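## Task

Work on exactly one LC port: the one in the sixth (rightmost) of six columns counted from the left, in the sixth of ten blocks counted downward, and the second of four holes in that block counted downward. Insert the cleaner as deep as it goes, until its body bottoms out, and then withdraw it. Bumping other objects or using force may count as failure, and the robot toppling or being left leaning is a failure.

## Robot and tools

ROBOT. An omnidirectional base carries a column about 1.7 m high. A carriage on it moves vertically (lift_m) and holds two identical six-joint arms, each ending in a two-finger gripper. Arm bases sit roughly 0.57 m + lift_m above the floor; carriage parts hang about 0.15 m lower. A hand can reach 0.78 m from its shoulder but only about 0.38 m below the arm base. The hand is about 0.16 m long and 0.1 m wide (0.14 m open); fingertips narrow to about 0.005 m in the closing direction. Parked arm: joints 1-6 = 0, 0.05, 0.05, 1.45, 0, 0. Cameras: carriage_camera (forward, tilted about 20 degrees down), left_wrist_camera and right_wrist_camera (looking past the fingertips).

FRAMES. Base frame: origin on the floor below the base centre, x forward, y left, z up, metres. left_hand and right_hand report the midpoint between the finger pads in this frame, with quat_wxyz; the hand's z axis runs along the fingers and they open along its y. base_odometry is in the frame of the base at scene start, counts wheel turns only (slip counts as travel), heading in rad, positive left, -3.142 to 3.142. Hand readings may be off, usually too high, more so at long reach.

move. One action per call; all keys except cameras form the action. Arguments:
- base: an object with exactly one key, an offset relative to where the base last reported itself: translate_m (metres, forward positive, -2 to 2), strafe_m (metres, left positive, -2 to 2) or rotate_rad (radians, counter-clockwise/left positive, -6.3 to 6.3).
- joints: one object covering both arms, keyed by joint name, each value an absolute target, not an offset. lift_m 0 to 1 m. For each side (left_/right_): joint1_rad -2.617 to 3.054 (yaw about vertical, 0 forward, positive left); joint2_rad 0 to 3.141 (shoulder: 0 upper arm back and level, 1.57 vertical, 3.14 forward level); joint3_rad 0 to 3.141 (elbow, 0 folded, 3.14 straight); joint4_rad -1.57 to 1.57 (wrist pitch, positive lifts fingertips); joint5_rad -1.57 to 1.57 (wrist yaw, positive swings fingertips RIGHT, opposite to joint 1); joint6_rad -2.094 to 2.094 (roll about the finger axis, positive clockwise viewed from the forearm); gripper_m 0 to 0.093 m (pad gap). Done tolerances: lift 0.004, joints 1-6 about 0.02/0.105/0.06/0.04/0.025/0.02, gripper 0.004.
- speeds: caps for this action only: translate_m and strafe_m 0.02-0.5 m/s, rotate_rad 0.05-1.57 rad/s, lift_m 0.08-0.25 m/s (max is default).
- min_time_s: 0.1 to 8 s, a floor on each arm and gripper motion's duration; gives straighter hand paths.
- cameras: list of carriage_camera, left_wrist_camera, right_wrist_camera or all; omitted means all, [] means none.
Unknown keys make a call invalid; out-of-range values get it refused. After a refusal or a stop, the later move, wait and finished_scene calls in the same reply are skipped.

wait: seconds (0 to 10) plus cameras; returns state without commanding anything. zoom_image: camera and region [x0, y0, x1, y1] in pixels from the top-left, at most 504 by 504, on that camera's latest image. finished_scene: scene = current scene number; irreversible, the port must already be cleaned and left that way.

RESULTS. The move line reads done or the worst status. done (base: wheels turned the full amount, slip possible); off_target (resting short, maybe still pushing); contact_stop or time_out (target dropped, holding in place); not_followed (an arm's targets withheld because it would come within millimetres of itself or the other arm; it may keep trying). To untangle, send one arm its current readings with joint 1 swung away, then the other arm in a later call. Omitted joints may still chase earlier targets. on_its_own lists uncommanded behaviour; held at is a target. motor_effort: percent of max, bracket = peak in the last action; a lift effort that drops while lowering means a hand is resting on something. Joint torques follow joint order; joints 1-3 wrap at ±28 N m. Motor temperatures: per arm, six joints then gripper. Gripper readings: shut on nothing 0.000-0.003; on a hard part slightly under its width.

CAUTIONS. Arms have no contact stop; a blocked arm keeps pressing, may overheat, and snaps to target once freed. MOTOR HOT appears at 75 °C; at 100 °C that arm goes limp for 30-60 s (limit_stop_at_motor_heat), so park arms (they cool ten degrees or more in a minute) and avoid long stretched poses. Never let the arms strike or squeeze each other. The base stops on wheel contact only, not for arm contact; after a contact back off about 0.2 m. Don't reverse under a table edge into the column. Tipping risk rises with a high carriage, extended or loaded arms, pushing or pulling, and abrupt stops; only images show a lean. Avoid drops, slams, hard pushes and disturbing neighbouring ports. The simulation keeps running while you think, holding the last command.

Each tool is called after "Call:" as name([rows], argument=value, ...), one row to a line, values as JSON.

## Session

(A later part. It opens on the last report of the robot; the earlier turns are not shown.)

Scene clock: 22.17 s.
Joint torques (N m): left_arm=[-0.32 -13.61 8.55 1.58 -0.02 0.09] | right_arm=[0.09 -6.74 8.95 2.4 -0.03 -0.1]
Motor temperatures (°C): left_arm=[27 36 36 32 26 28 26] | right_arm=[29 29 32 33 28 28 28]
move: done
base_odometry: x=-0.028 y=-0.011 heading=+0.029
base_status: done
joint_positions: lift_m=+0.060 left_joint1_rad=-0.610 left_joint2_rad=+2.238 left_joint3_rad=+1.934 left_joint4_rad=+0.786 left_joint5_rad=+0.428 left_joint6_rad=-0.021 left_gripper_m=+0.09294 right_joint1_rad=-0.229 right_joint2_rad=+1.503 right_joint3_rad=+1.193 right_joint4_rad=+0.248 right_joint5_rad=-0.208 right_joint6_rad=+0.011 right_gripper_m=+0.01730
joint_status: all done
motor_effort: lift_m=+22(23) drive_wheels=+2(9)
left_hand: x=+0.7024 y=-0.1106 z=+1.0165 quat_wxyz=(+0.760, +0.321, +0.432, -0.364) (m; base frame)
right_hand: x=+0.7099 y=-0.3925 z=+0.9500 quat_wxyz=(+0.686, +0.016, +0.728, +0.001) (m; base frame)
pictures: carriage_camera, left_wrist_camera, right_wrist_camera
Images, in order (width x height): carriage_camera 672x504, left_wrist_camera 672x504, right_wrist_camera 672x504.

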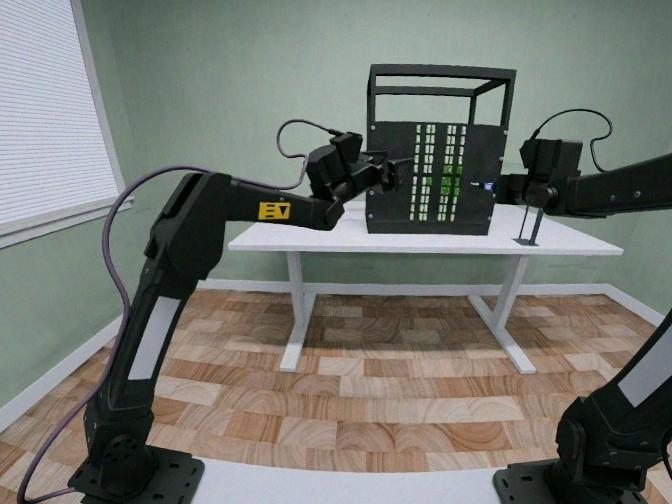

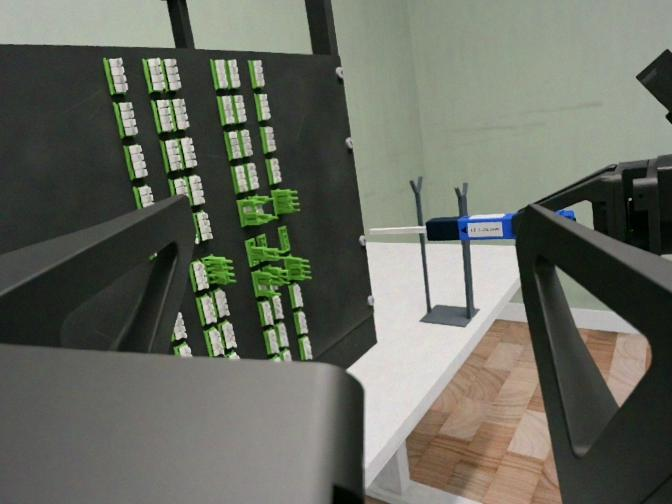

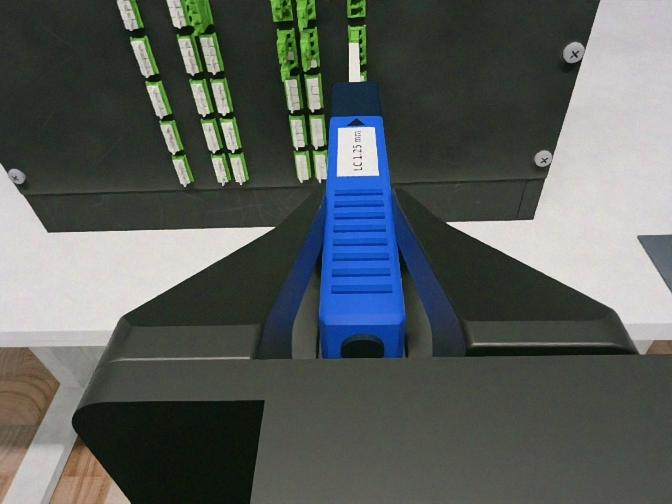

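Call:
move(base={"translate_m": 0.05}, speeds={"translate_m": 0.1})

Call:
zoom_image(camera="left_wrist_camera", region=[260, 130, 440, 310])

Call:
zoom_image(camera="right_wrist_camera", region=[280, 0, 440, 160])

Scene clock: 23.60 s.
Joint torques (N m): left_arm=[-0.35 -13.81 8.77 1.55 -0.02 0.09] | right_arm=[0.16 -6.78 8.85 2.36 -0.06 -0.09]
Motor temperatures (°C): left_arm=[27 36 36 32 26 28 26] | right_arm=[29 29 32 34 28 28 28]
move: done
base_odometry: x=+0.022 y=-0.010 heading=+0.030
base_status: done
joint_positions: lift_m=+0.060 left_joint1_rad=-0.610 left_joint2_rad=+2.238 left_joint3_rad=+1.934 left_joint4_rad=+0.786 left_joint5_rad=+0.428 left_joint6_rad=-0.021 left_gripper_m=+0.09294 right_joint1_rad=-0.229 right_joint2_rad=+1.503 right_joint3_rad=+1.193 right_joint4_rad=+0.249 right_joint5_rad=-0.207 right_joint6_rad=+0.011 right_gripper_m=+0.01730
joint_status: not commanded
motor_effort: lift_m=+22(23) drive_wheels=-4(9)
left_hand: x=+0.7024 y=-0.1106 z=+1.0165 quat_wxyz=(+0.760, +0.321, +0.432, -0.364) (m; base frame)
right_hand: x=+0.7099 y=-0.3926 z=+0.9504 quat_wxyz=(+0.686, +0.016, +0.727, +0.001) (m; base frame)
pictures: carriage_camera, left_wrist_camera, right_wrist_camera
Images, in order (width x height): carriage_camera 672x504, left_wrist_camera 672x504, right_wrist_camera 672x504.

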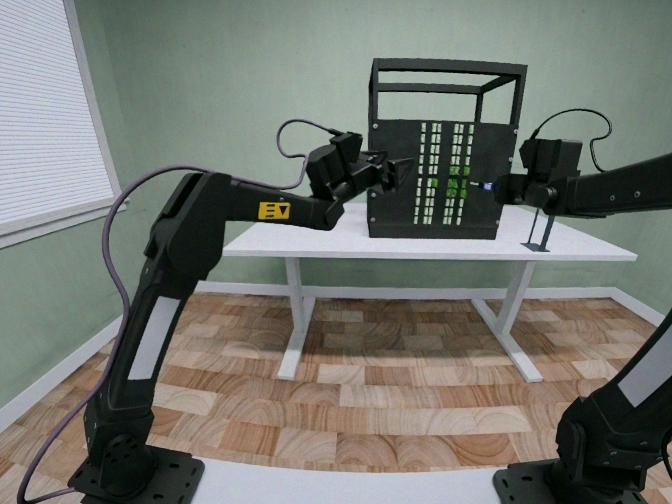

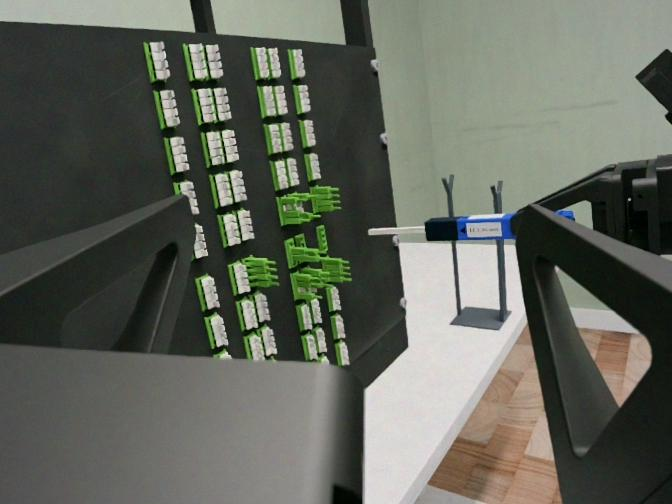

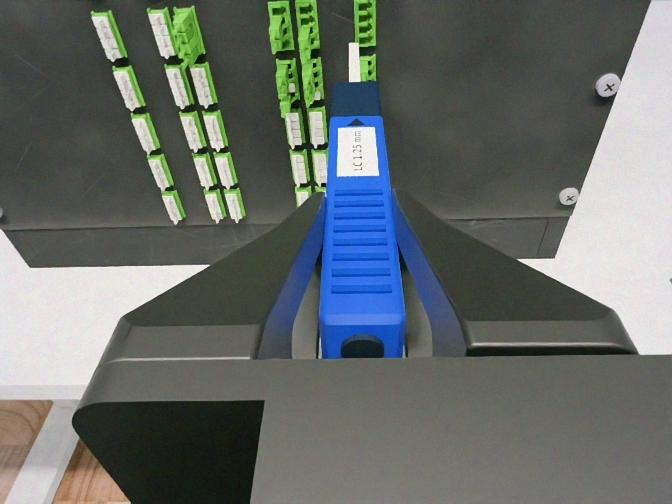

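Scaled by 2.800 from the camera's 672x504 image, which has a finer 960x720 frame.

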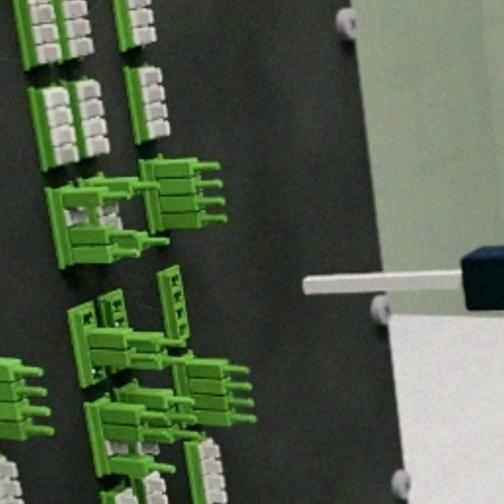

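Scaled by 3.150 from the camera's 672x504 image, which has a finer 960x720 frame.

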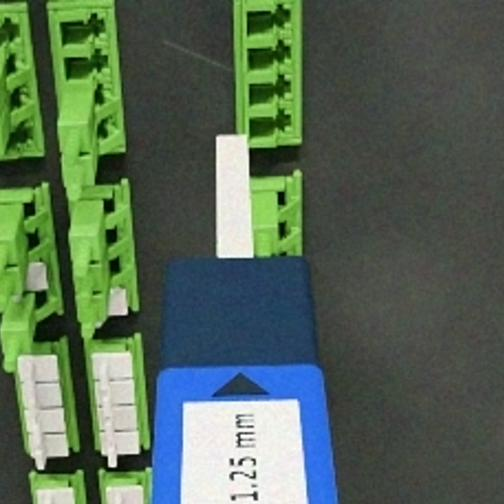

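Call:
zoom_image(camera="right_wrist_camera", region=[0, 190, 100, 290])

Call:
zoom_image(camera="right_wrist_camera", region=[540, 60, 640, 160])

Call:
zoom_image(camera="right_wrist_camera", region=[520, 170, 620, 270])

Call:
zoom_image(camera="carriage_camera", region=[356, 50, 536, 250])

Scaled by 5.040 from the camera's 672x504 image, which has a finer 960x720 frame.

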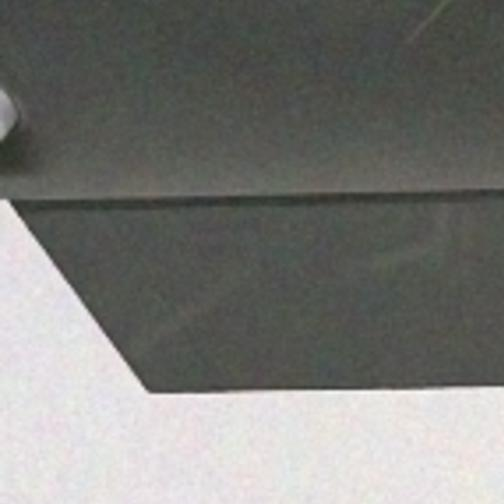

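Scaled by 5.040 from the camera's 672x504 image, which has a finer 960x720 frame.

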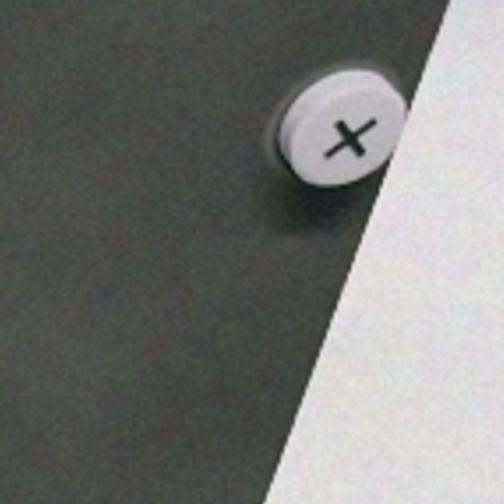

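Scaled by 5.040 from the camera's 672x504 image, which has a finer 960x720 frame.

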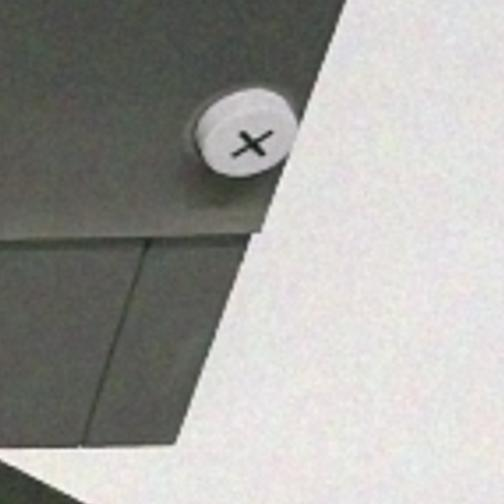

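Scaled by 2.520 from the camera's 672x504 image, which has a finer 960x720 frame.

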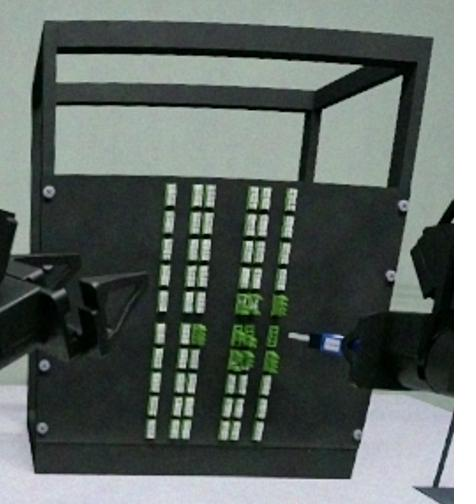

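Call:
move(base={"strafe_m": -0.0055}, speeds={"strafe_m": 0.03})

Call:
zoom_image(camera="left_wrist_camera", region=[300, 180, 400, 280])

Call:
zoom_image(camera="right_wrist_camera", region=[310, 0, 410, 100])

Scene clock: 26.60 s.
Joint torques (N m): left_arm=[-0.34 -13.75 8.73 1.59 -0.02 0.09] | right_arm=[0.23 -6.86 8.91 2.35 -0.07 -0.11]
Motor temperatures (°C): left_arm=[27 37 36 32 26 28 26] | right_arm=[29 29 33 34 28 28 28]
move: done
base_odometry: x=+0.022 y=-0.015 heading=+0.030
base_status: done
joint_positions: lift_m=+0.060 left_joint1_rad=-0.610 left_joint2_rad=+2.238 left_joint3_rad=+1.934 left_joint4_rad=+0.786 left_joint5_rad=+0.429 left_joint6_rad=-0.021 left_gripper_m=+0.09294 right_joint1_rad=-0.230 right_joint2_rad=+1.503 right_joint3_rad=+1.193 right_joint4_rad=+0.250 right_joint5_rad=-0.205 right_joint6_rad=+0.011 right_gripper_m=+0.01730
joint_status: not commanded
motor_effort: lift_m=+22(23) drive_wheels=+5(7)
left_hand: x=+0.7025 y=-0.1104 z=+1.0165 quat_wxyz=(+0.760, +0.321, +0.432, -0.364) (m; base frame)
right_hand: x=+0.7098 y=-0.3932 z=+0.9505 quat_wxyz=(+0.686, +0.017, +0.727, +0.000) (m; base frame)
pictures: carriage_camera, left_wrist_camera, right_wrist_camera
Images, in order (width x height): carriage_camera 672x504, left_wrist_camera 672x504, right_wrist_camera 672x504.

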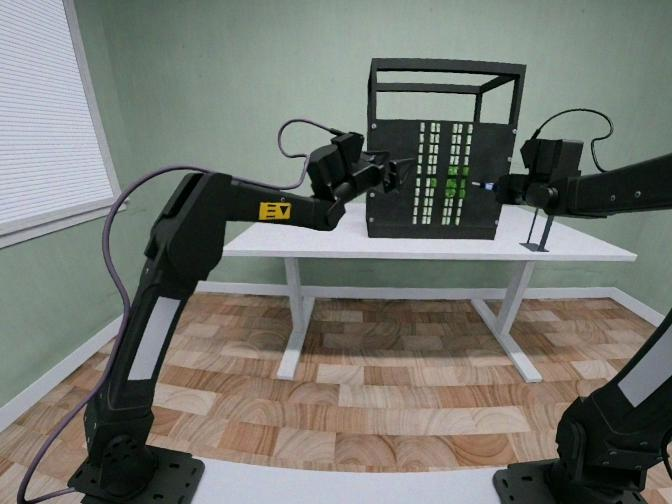

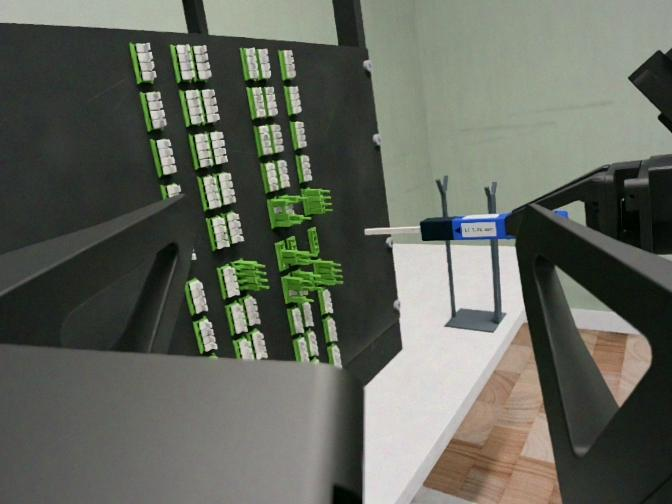

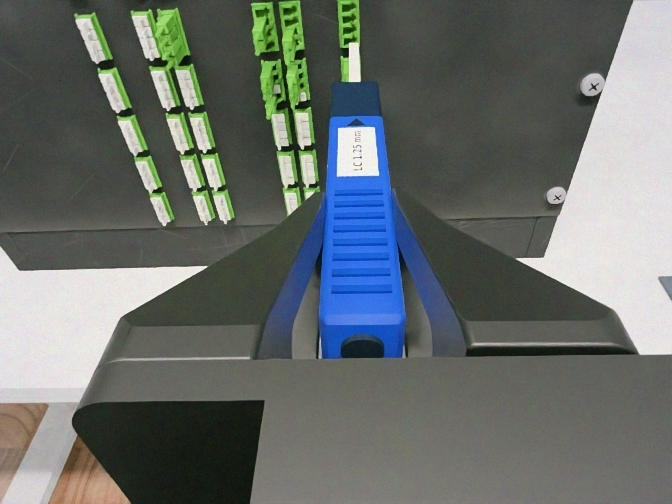

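Scaled by 5.040 from the camera's 672x504 image, which has a finer 960x720 frame.

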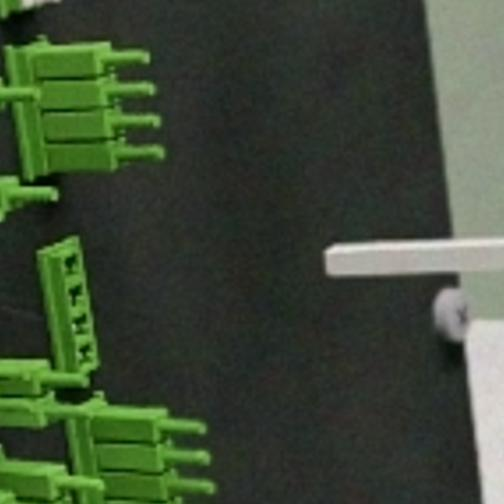

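Scaled by 5.040 from the camera's 672x504 image, which has a finer 960x720 frame.

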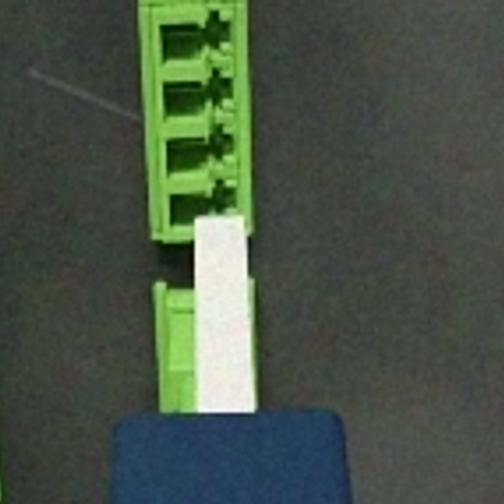

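Call:
zoom_image(camera="left_wrist_camera", region=[295, 220, 335, 260])

Call:
zoom_image(camera="right_wrist_camera", region=[330, 0, 370, 40])

Scaled by 12.600 from the camera's 672x504 image, which has a finer 960x720 frame.

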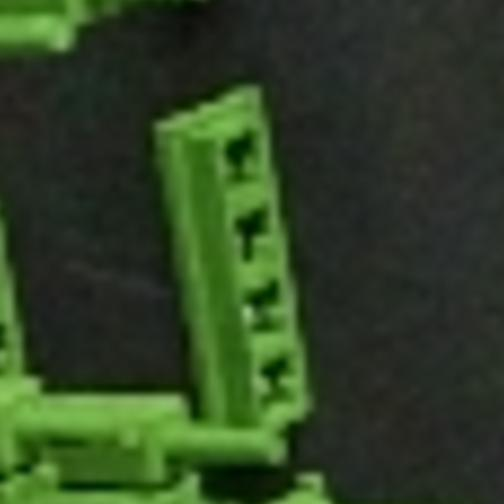

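Scaled by 12.600 from the camera's 672x504 image, which has a finer 960x720 frame.

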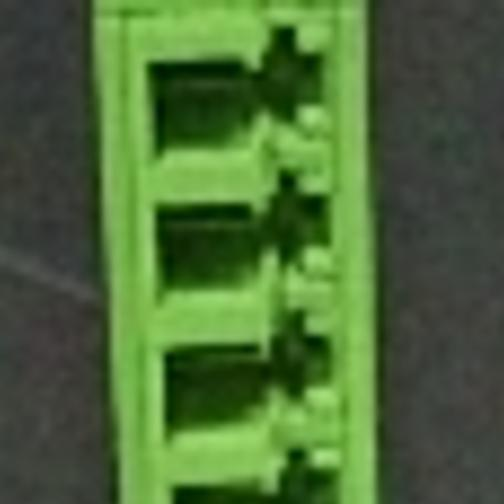

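Call:
move(base={"strafe_m": 0.004}, speeds={"strafe_m": 0.03}, cameras=[])

Call:
move(base={"translate_m": 0.02}, speeds={"translate_m": 0.04})

Call:
zoom_image(camera="left_wrist_camera", region=[300, 190, 400, 290])

Call:
zoom_image(camera="right_wrist_camera", region=[310, 0, 410, 100])

Scene clock: 28.57 s.
Joint torques (N m): left_arm=[-0.46 -13.83 8.7 1.57 -0.02 0.08] | right_arm=[0.35 -6.75 8.83 2.35 -0.09 -0.09]
Motor temperatures (°C): left_arm=[27 38 36 32 26 28 26] | right_arm=[29 29 33 34 28 28 28]
move: done
base_odometry: x=+0.022 y=-0.011 heading=+0.030
base_status: done
joint_positions: lift_m=+0.060 left_joint1_rad=-0.610 left_joint2_rad=+2.238 left_joint3_rad=+1.934 left_joint4_rad=+0.786 left_joint5_rad=+0.429 left_joint6_rad=-0.021 left_gripper_m=+0.09294 right_joint1_rad=-0.229 right_joint2_rad=+1.503 right_joint3_rad=+1.193 right_joint4_rad=+0.249 right_joint5_rad=-0.205 right_joint6_rad=+0.011 right_gripper_m=+0.01730
joint_status: not commanded
motor_effort: lift_m=+22(23) drive_wheels=+4(4)
left_hand: x=+0.7025 y=-0.1104 z=+1.0165 quat_wxyz=(+0.760, +0.321, +0.432, -0.364) (m; base frame)
right_hand: x=+0.7099 y=-0.3929 z=+0.9504 quat_wxyz=(+0.686, +0.017, +0.727, +0.000) (m; base frame)
pictures: none
No camera images: "cameras" was empty.

Scene clock: 29.60 s.
Joint torques (N m): left_arm=[-0.32 -13.72 8.72 1.59 -0.03 0.08] | right_arm=[-0.03 -6.84 8.91 2.35 -0.06 -0.1]
Motor temperatures (°C): left_arm=[27 38 36 32 26 28 26] | right_arm=[29 29 33 34 28 28 28]
move: done
base_odometry: x=+0.042 y=-0.010 heading=+0.030
base_status: done
joint_positions: lift_m=+0.060 left_joint1_rad=-0.610 left_joint2_rad=+2.238 left_joint3_rad=+1.934 left_joint4_rad=+0.786 left_joint5_rad=+0.429 left_joint6_rad=-0.021 left_gripper_m=+0.09294 right_joint1_rad=-0.229 right_joint2_rad=+1.503 right_joint3_rad=+1.193 right_joint4_rad=+0.250 right_joint5_rad=-0.205 right_joint6_rad=+0.011 right_gripper_m=+0.01730
joint_status: not commanded
motor_effort: lift_m=+23(23) drive_wheels=+3(13)
left_hand: x=+0.7023 y=-0.1106 z=+1.0165 quat_wxyz=(+0.760, +0.321, +0.432, -0.364) (m; base frame)
right_hand: x=+0.7099 y=-0.3929 z=+0.9506 quat_wxyz=(+0.686, +0.017, +0.727, +0.000) (m; base frame)
pictures: carriage_camera, left_wrist_camera, right_wrist_camera
Images, in order (width x height): carriage_camera 672x504, left_wrist_camera 672x504, right_wrist_camera 672x504.

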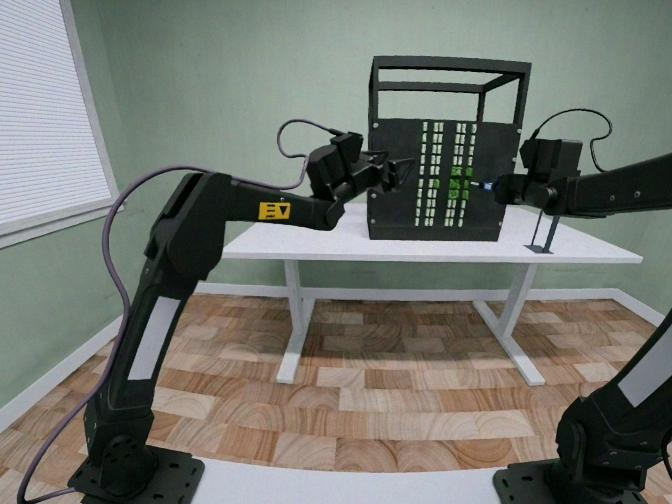

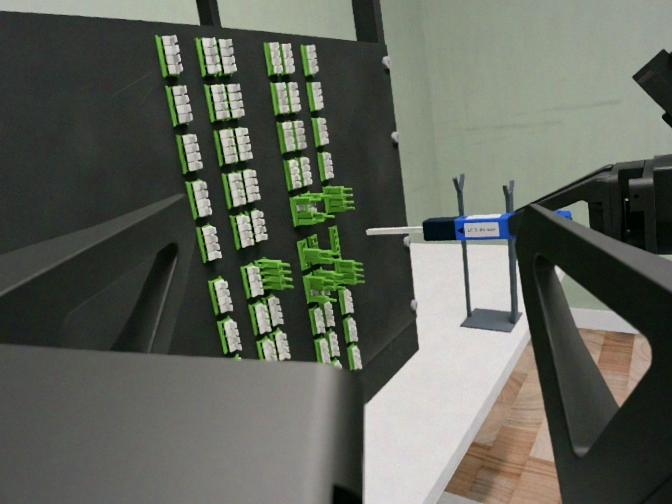

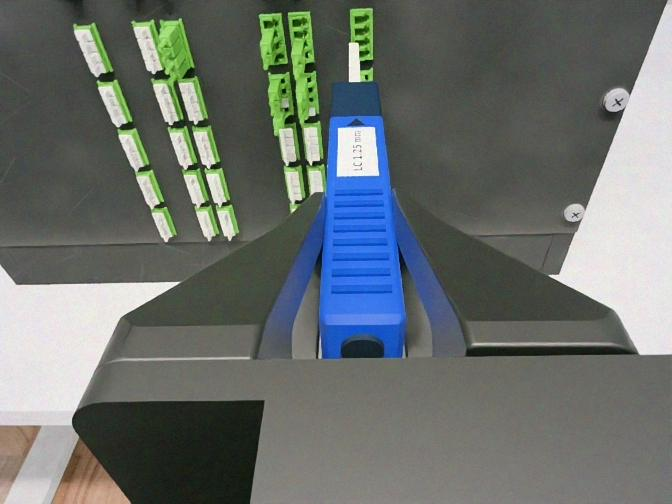

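Scaled by 5.040 from the camera's 672x504 image, which has a finer 960x720 frame.

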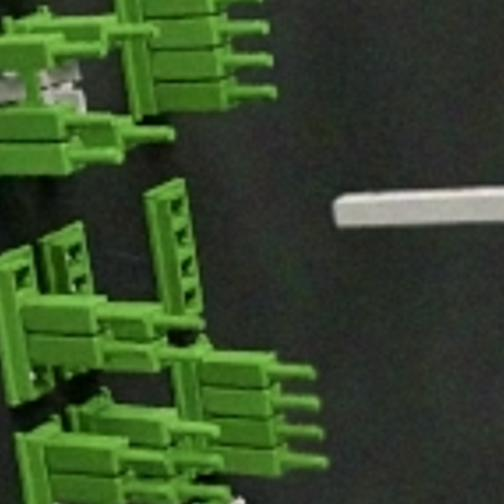

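Scaled by 5.040 from the camera's 672x504 image, which has a finer 960x720 frame.

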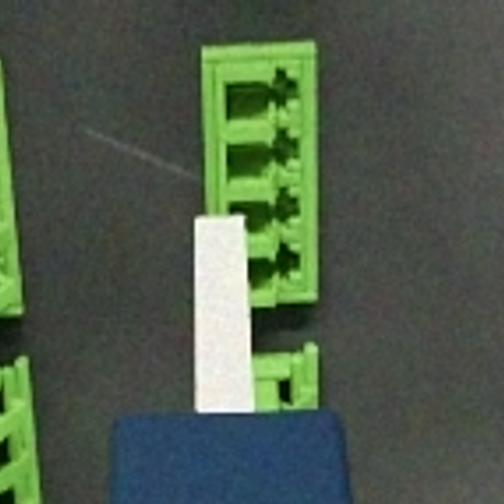

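Call:
move(base={"strafe_m": -0.0022}, speeds={"strafe_m": 0.03}, joints={"lift_m": 0.0565}, cameras=[])

Call:
move(base={"translate_m": 0.01}, speeds={"translate_m": 0.04})

Call:
zoom_image(camera="left_wrist_camera", region=[320, 200, 400, 280])

Call:
zoom_image(camera="right_wrist_camera", region=[310, 0, 410, 100])

Scene clock: 30.77 s.
Joint torques (N m): left_arm=[-0.39 -13.79 8.73 1.6 -0.08 0.09] | right_arm=[0.42 -6.82 8.98 2.34 -0.08 -0.11]
Motor temperatures (°C): left_arm=[27 39 37 32 26 28 26] | right_arm=[29 29 33 34 28 28 28]
move: done
base_odometry: x=+0.042 y=-0.012 heading=+0.030
base_status: done
joint_positions: lift_m=+0.057 left_joint1_rad=-0.610 left_joint2_rad=+2.239 left_joint3_rad=+1.934 left_joint4_rad=+0.786 left_joint5_rad=+0.429 left_joint6_rad=-0.021 left_gripper_m=+0.09294 right_joint1_rad=-0.230 right_joint2_rad=+1.503 right_joint3_rad=+1.193 right_joint4_rad=+0.251 right_joint5_rad=-0.204 right_joint6_rad=+0.011 right_gripper_m=+0.01730
joint_status: all done
motor_effort: lift_m=+22(22) drive_wheels=+4(5)
left_hand: x=+0.7025 y=-0.1107 z=+1.0126 quat_wxyz=(+0.760, +0.321, +0.432, -0.364) (m; base frame)
right_hand: x=+0.7099 y=-0.3935 z=+0.9473 quat_wxyz=(+0.687, +0.018, +0.727, -0.001) (m; base frame)
pictures: none
No camera images: "cameras" was empty.

Scene clock: 31.57 s.
Joint torques (N m): left_arm=[-0.31 -13.67 8.75 1.57 -0.03 0.08] | right_arm=[0.17 -6.83 8.88 2.4 -0.07 -0.09]
Motor temperatures (°C): left_arm=[27 39 37 32 26 28 26] | right_arm=[29 29 33 34 28 28 28]
move: done
base_odometry: x=+0.052 y=-0.012 heading=+0.030
base_status: done
joint_positions: lift_m=+0.057 left_joint1_rad=-0.610 left_joint2_rad=+2.239 left_joint3_rad=+1.934 left_joint4_rad=+0.787 left_joint5_rad=+0.429 left_joint6_rad=-0.021 left_gripper_m=+0.09294 right_joint1_rad=-0.230 right_joint2_rad=+1.503 right_joint3_rad=+1.193 right_joint4_rad=+0.251 right_joint5_rad=-0.204 right_joint6_rad=+0.011 right_gripper_m=+0.01730
joint_status: not commanded
motor_effort: lift_m=+22(22) drive_wheels=+2(13)
left_hand: x=+0.7024 y=-0.1107 z=+1.0128 quat_wxyz=(+0.760, +0.321, +0.432, -0.364) (m; base frame)
right_hand: x=+0.7099 y=-0.3935 z=+0.9474 quat_wxyz=(+0.687, +0.018, +0.727, -0.001) (m; base frame)
pictures: carriage_camera, left_wrist_camera, right_wrist_camera
Images, in order (width x height): carriage_camera 672x504, left_wrist_camera 672x504, right_wrist_camera 672x504.

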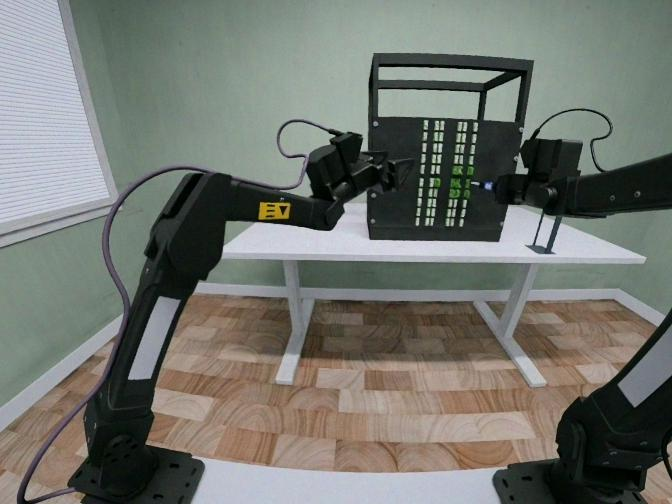

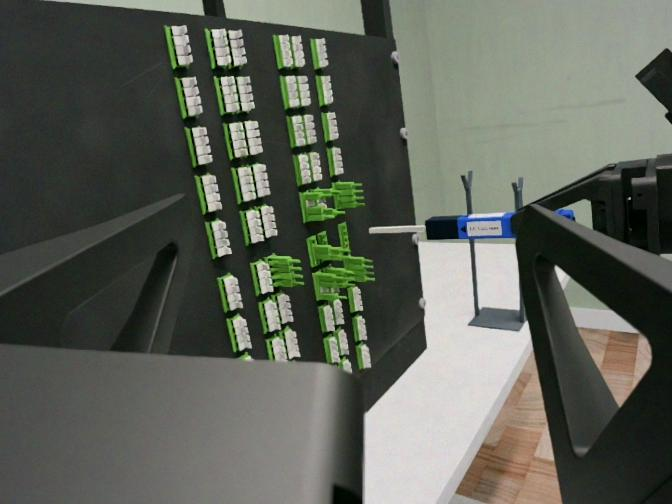

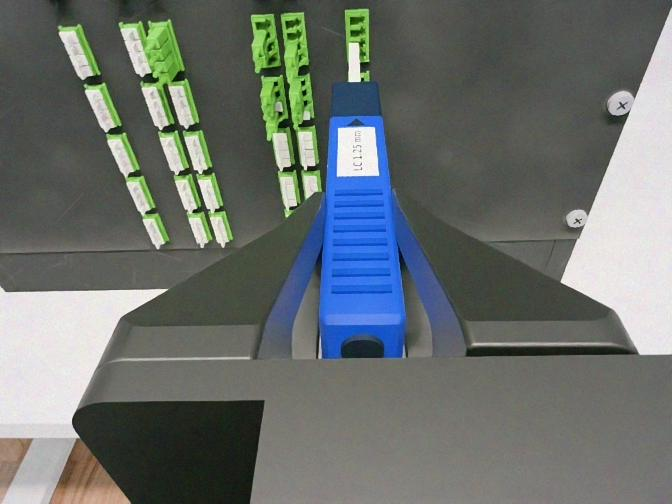

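Scaled by 6.300 from the camera's 672x504 image, which has a finer 960x720 frame.

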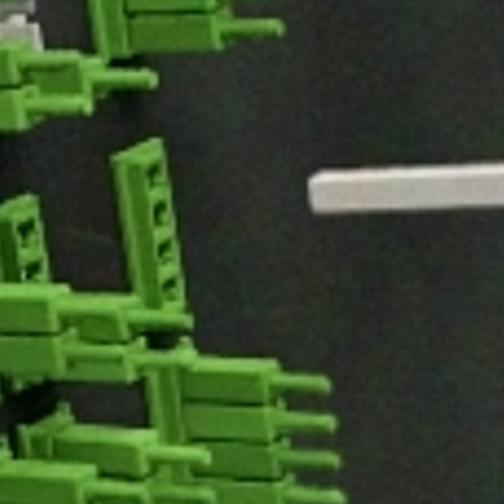

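Scaled by 5.040 from the camera's 672x504 image, which has a finer 960x720 frame.

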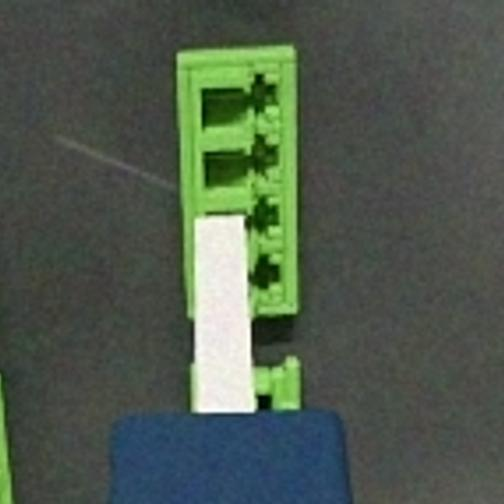

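Call:
move(joints={"lift_m": 0.055}, cameras=[])

Call:
move(base={"translate_m": 0.01}, speeds={"translate_m": 0.04})

Call:
zoom_image(camera="left_wrist_camera", region=[330, 200, 400, 270])

Call:
zoom_image(camera="right_wrist_camera", region=[320, 0, 390, 70])

Scene clock: 32.37 s.
Joint torques (N m): left_arm=[-0.31 -13.91 8.72 1.56 0 0.08] | right_arm=[0.27 -6.97 8.85 2.37 -0.07 -0.09]
Motor temperatures (°C): left_arm=[27 39 37 32 26 28 26] | right_arm=[29 29 33 34 28 28 28]
move: done
base_odometry: x=+0.052 y=-0.012 heading=+0.030
base_status: not commanded
joint_positions: lift_m=+0.055 left_joint1_rad=-0.610 left_joint2_rad=+2.239 left_joint3_rad=+1.934 left_joint4_rad=+0.787 left_joint5_rad=+0.429 left_joint6_rad=-0.021 left_gripper_m=+0.09294 right_joint1_rad=-0.230 right_joint2_rad=+1.503 right_joint3_rad=+1.193 right_joint4_rad=+0.251 right_joint5_rad=-0.204 right_joint6_rad=+0.011 right_gripper_m=+0.01730
joint_status: all done
motor_effort: lift_m=+21(22) drive_wheels=+2(3)
left_hand: x=+0.7024 y=-0.1106 z=+1.0115 quat_wxyz=(+0.760, +0.321, +0.431, -0.364) (m; base frame)
right_hand: x=+0.7099 y=-0.3935 z=+0.9460 quat_wxyz=(+0.687, +0.018, +0.727, -0.001) (m; base frame)
pictures: none
No camera images: "cameras" was empty.

Scene clock: 33.17 s.
Joint torques (N m): left_arm=[-0.32 -13.82 8.69 1.57 -0.02 0.08] | right_arm=[0.32 -6.8 8.95 2.34 -0.06 -0.1]
Motor temperatures (°C): left_arm=[27 39 37 32 26 28 26] | right_arm=[29 29 33 34 28 28 28]
move: done
base_odometry: x=+0.062 y=-0.012 heading=+0.030
base_status: done
joint_positions: lift_m=+0.055 left_joint1_rad=-0.610 left_joint2_rad=+2.239 left_joint3_rad=+1.934 left_joint4_rad=+0.787 left_joint5_rad=+0.429 left_joint6_rad=-0.021 left_gripper_m=+0.09294 right_joint1_rad=-0.230 right_joint2_rad=+1.503 right_joint3_rad=+1.193 right_joint4_rad=+0.251 right_joint5_rad=-0.204 right_joint6_rad=+0.011 right_gripper_m=+0.01730
joint_status: not commanded
motor_effort: lift_m=+21(21) drive_wheels=+1(12)
left_hand: x=+0.7024 y=-0.1106 z=+1.0115 quat_wxyz=(+0.760, +0.321, +0.431, -0.364) (m; base frame)
right_hand: x=+0.7099 y=-0.3935 z=+0.9460 quat_wxyz=(+0.687, +0.018, +0.727, -0.001) (m; base frame)
pictures: carriage_camera, left_wrist_camera, right_wrist_camera
Images, in order (width x height): carriage_camera 672x504, left_wrist_camera 672x504, right_wrist_camera 672x504.

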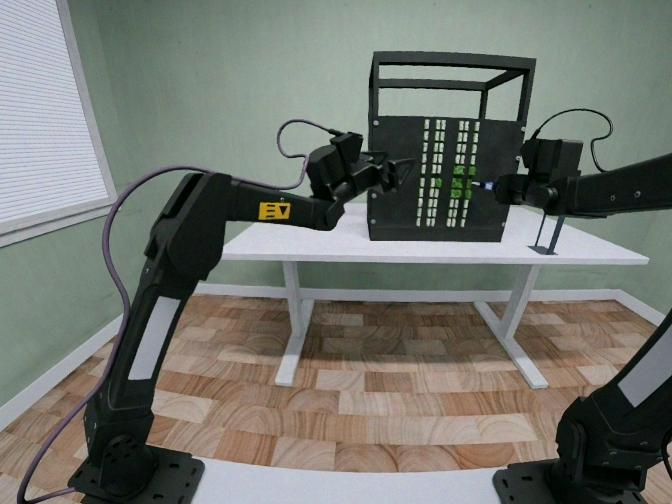

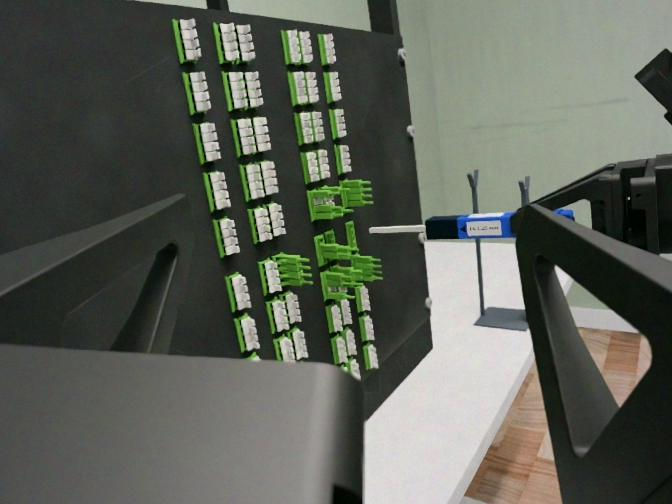

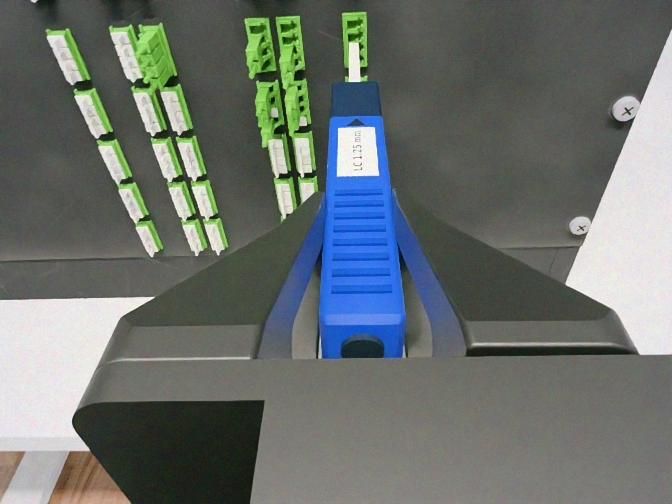

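Scaled by 7.200 from the camera's 672x504 image, which has a finer 960x720 frame.

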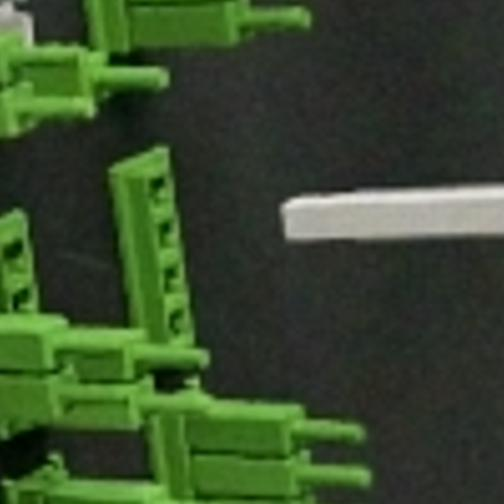

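Scaled by 7.200 from the camera's 672x504 image, which has a finer 960x720 frame.

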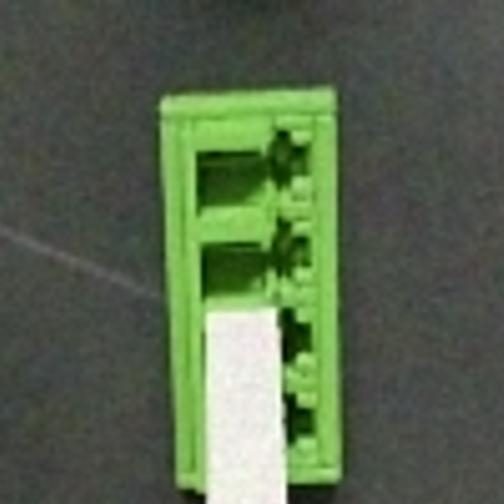

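Call:
move(joints={"lift_m": 0.0538}, cameras=[])

Call:
move(base={"translate_m": 0.008}, speeds={"translate_m": 0.03})

Call:
zoom_image(camera="left_wrist_camera", region=[330, 200, 400, 270])

Call:
zoom_image(camera="right_wrist_camera", region=[320, 0, 390, 70])

Scene clock: 34.53 s.
Joint torques (N m): left_arm=[-0.32 -13.86 8.49 1.61 -0.01 0.08] | right_arm=[0.27 -6.56 8.92 2.35 -0.07 -0.11]
Motor temperatures (°C): left_arm=[27 40 37 32 26 28 26] | right_arm=[29 29 33 34 28 28 28]
move: done
base_odometry: x=+0.062 y=-0.012 heading=+0.030
base_status: not commanded
joint_positions: lift_m=+0.054 left_joint1_rad=-0.610 left_joint2_rad=+2.239 left_joint3_rad=+1.934 left_joint4_rad=+0.787 left_joint5_rad=+0.429 left_joint6_rad=-0.021 left_gripper_m=+0.09294 right_joint1_rad=-0.230 right_joint2_rad=+1.503 right_joint3_rad=+1.193 right_joint4_rad=+0.251 right_joint5_rad=-0.204 right_joint6_rad=+0.011 right_gripper_m=+0.01730
joint_status: all done
motor_effort: lift_m=+21(22) drive_wheels=+1(1)
left_hand: x=+0.7024 y=-0.1106 z=+1.0103 quat_wxyz=(+0.760, +0.321, +0.431, -0.364) (m; base frame)
right_hand: x=+0.7099 y=-0.3935 z=+0.9448 quat_wxyz=(+0.687, +0.018, +0.727, -0.001) (m; base frame)
pictures: none
No camera images: "cameras" was empty.

Scene clock: 35.33 s.
Joint torques (N m): left_arm=[-0.31 -13.71 8.65 1.61 -0.02 0.09] | right_arm=[0.34 -6.67 8.79 2.35 -0.09 -0.1]
Motor temperatures (°C): left_arm=[27 40 37 32 26 28 26] | right_arm=[29 30 33 34 28 28 28]
move: done
base_odometry: x=+0.070 y=-0.012 heading=+0.030
base_status: done
joint_positions: lift_m=+0.054 left_joint1_rad=-0.610 left_joint2_rad=+2.239 left_joint3_rad=+1.934 left_joint4_rad=+0.787 left_joint5_rad=+0.429 left_joint6_rad=-0.021 left_gripper_m=+0.09294 right_joint1_rad=-0.230 right_joint2_rad=+1.503 right_joint3_rad=+1.193 right_joint4_rad=+0.251 right_joint5_rad=-0.204 right_joint6_rad=+0.011 right_gripper_m=+0.01730
joint_status: not commanded
motor_effort: lift_m=+21(21) drive_wheels=+1(12)
left_hand: x=+0.7024 y=-0.1107 z=+1.0102 quat_wxyz=(+0.760, +0.321, +0.432, -0.364) (m; base frame)
right_hand: x=+0.7099 y=-0.3935 z=+0.9448 quat_wxyz=(+0.687, +0.018, +0.727, -0.001) (m; base frame)
pictures: carriage_camera, left_wrist_camera, right_wrist_camera
Images, in order (width x height): carriage_camera 672x504, left_wrist_camera 672x504, right_wrist_camera 672x504.

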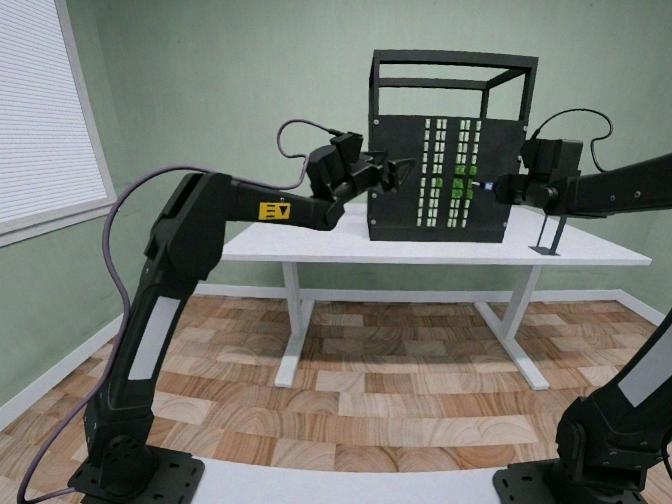

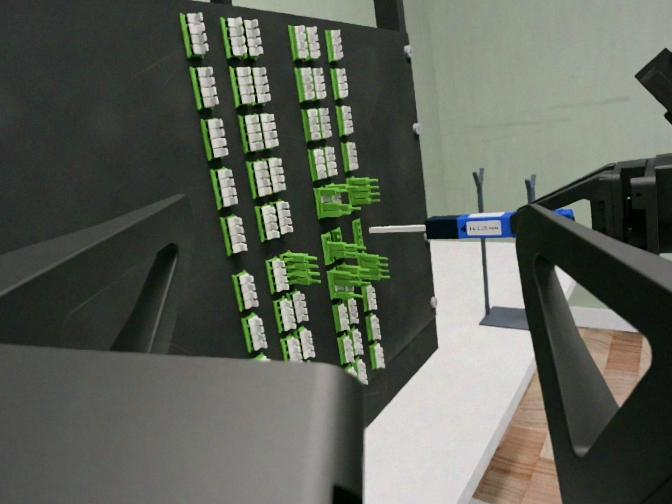

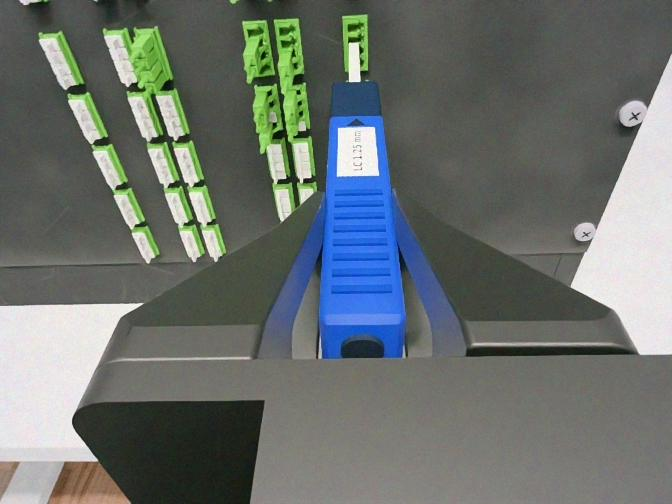

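Scaled by 7.200 from the camera's 672x504 image, which has a finer 960x720 frame.

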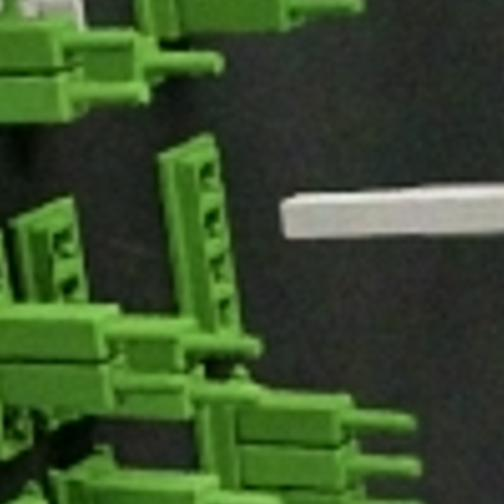

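Scaled by 7.200 from the camera's 672x504 image, which has a finer 960x720 frame.

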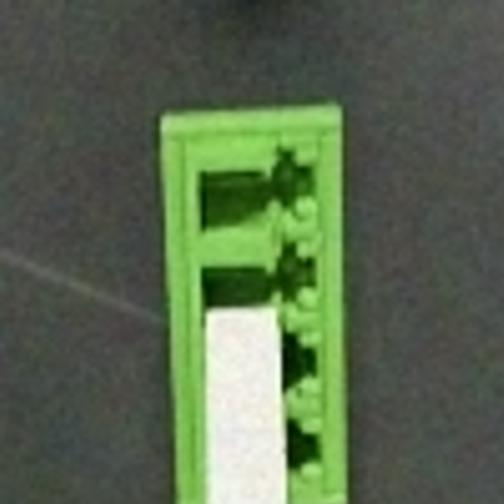

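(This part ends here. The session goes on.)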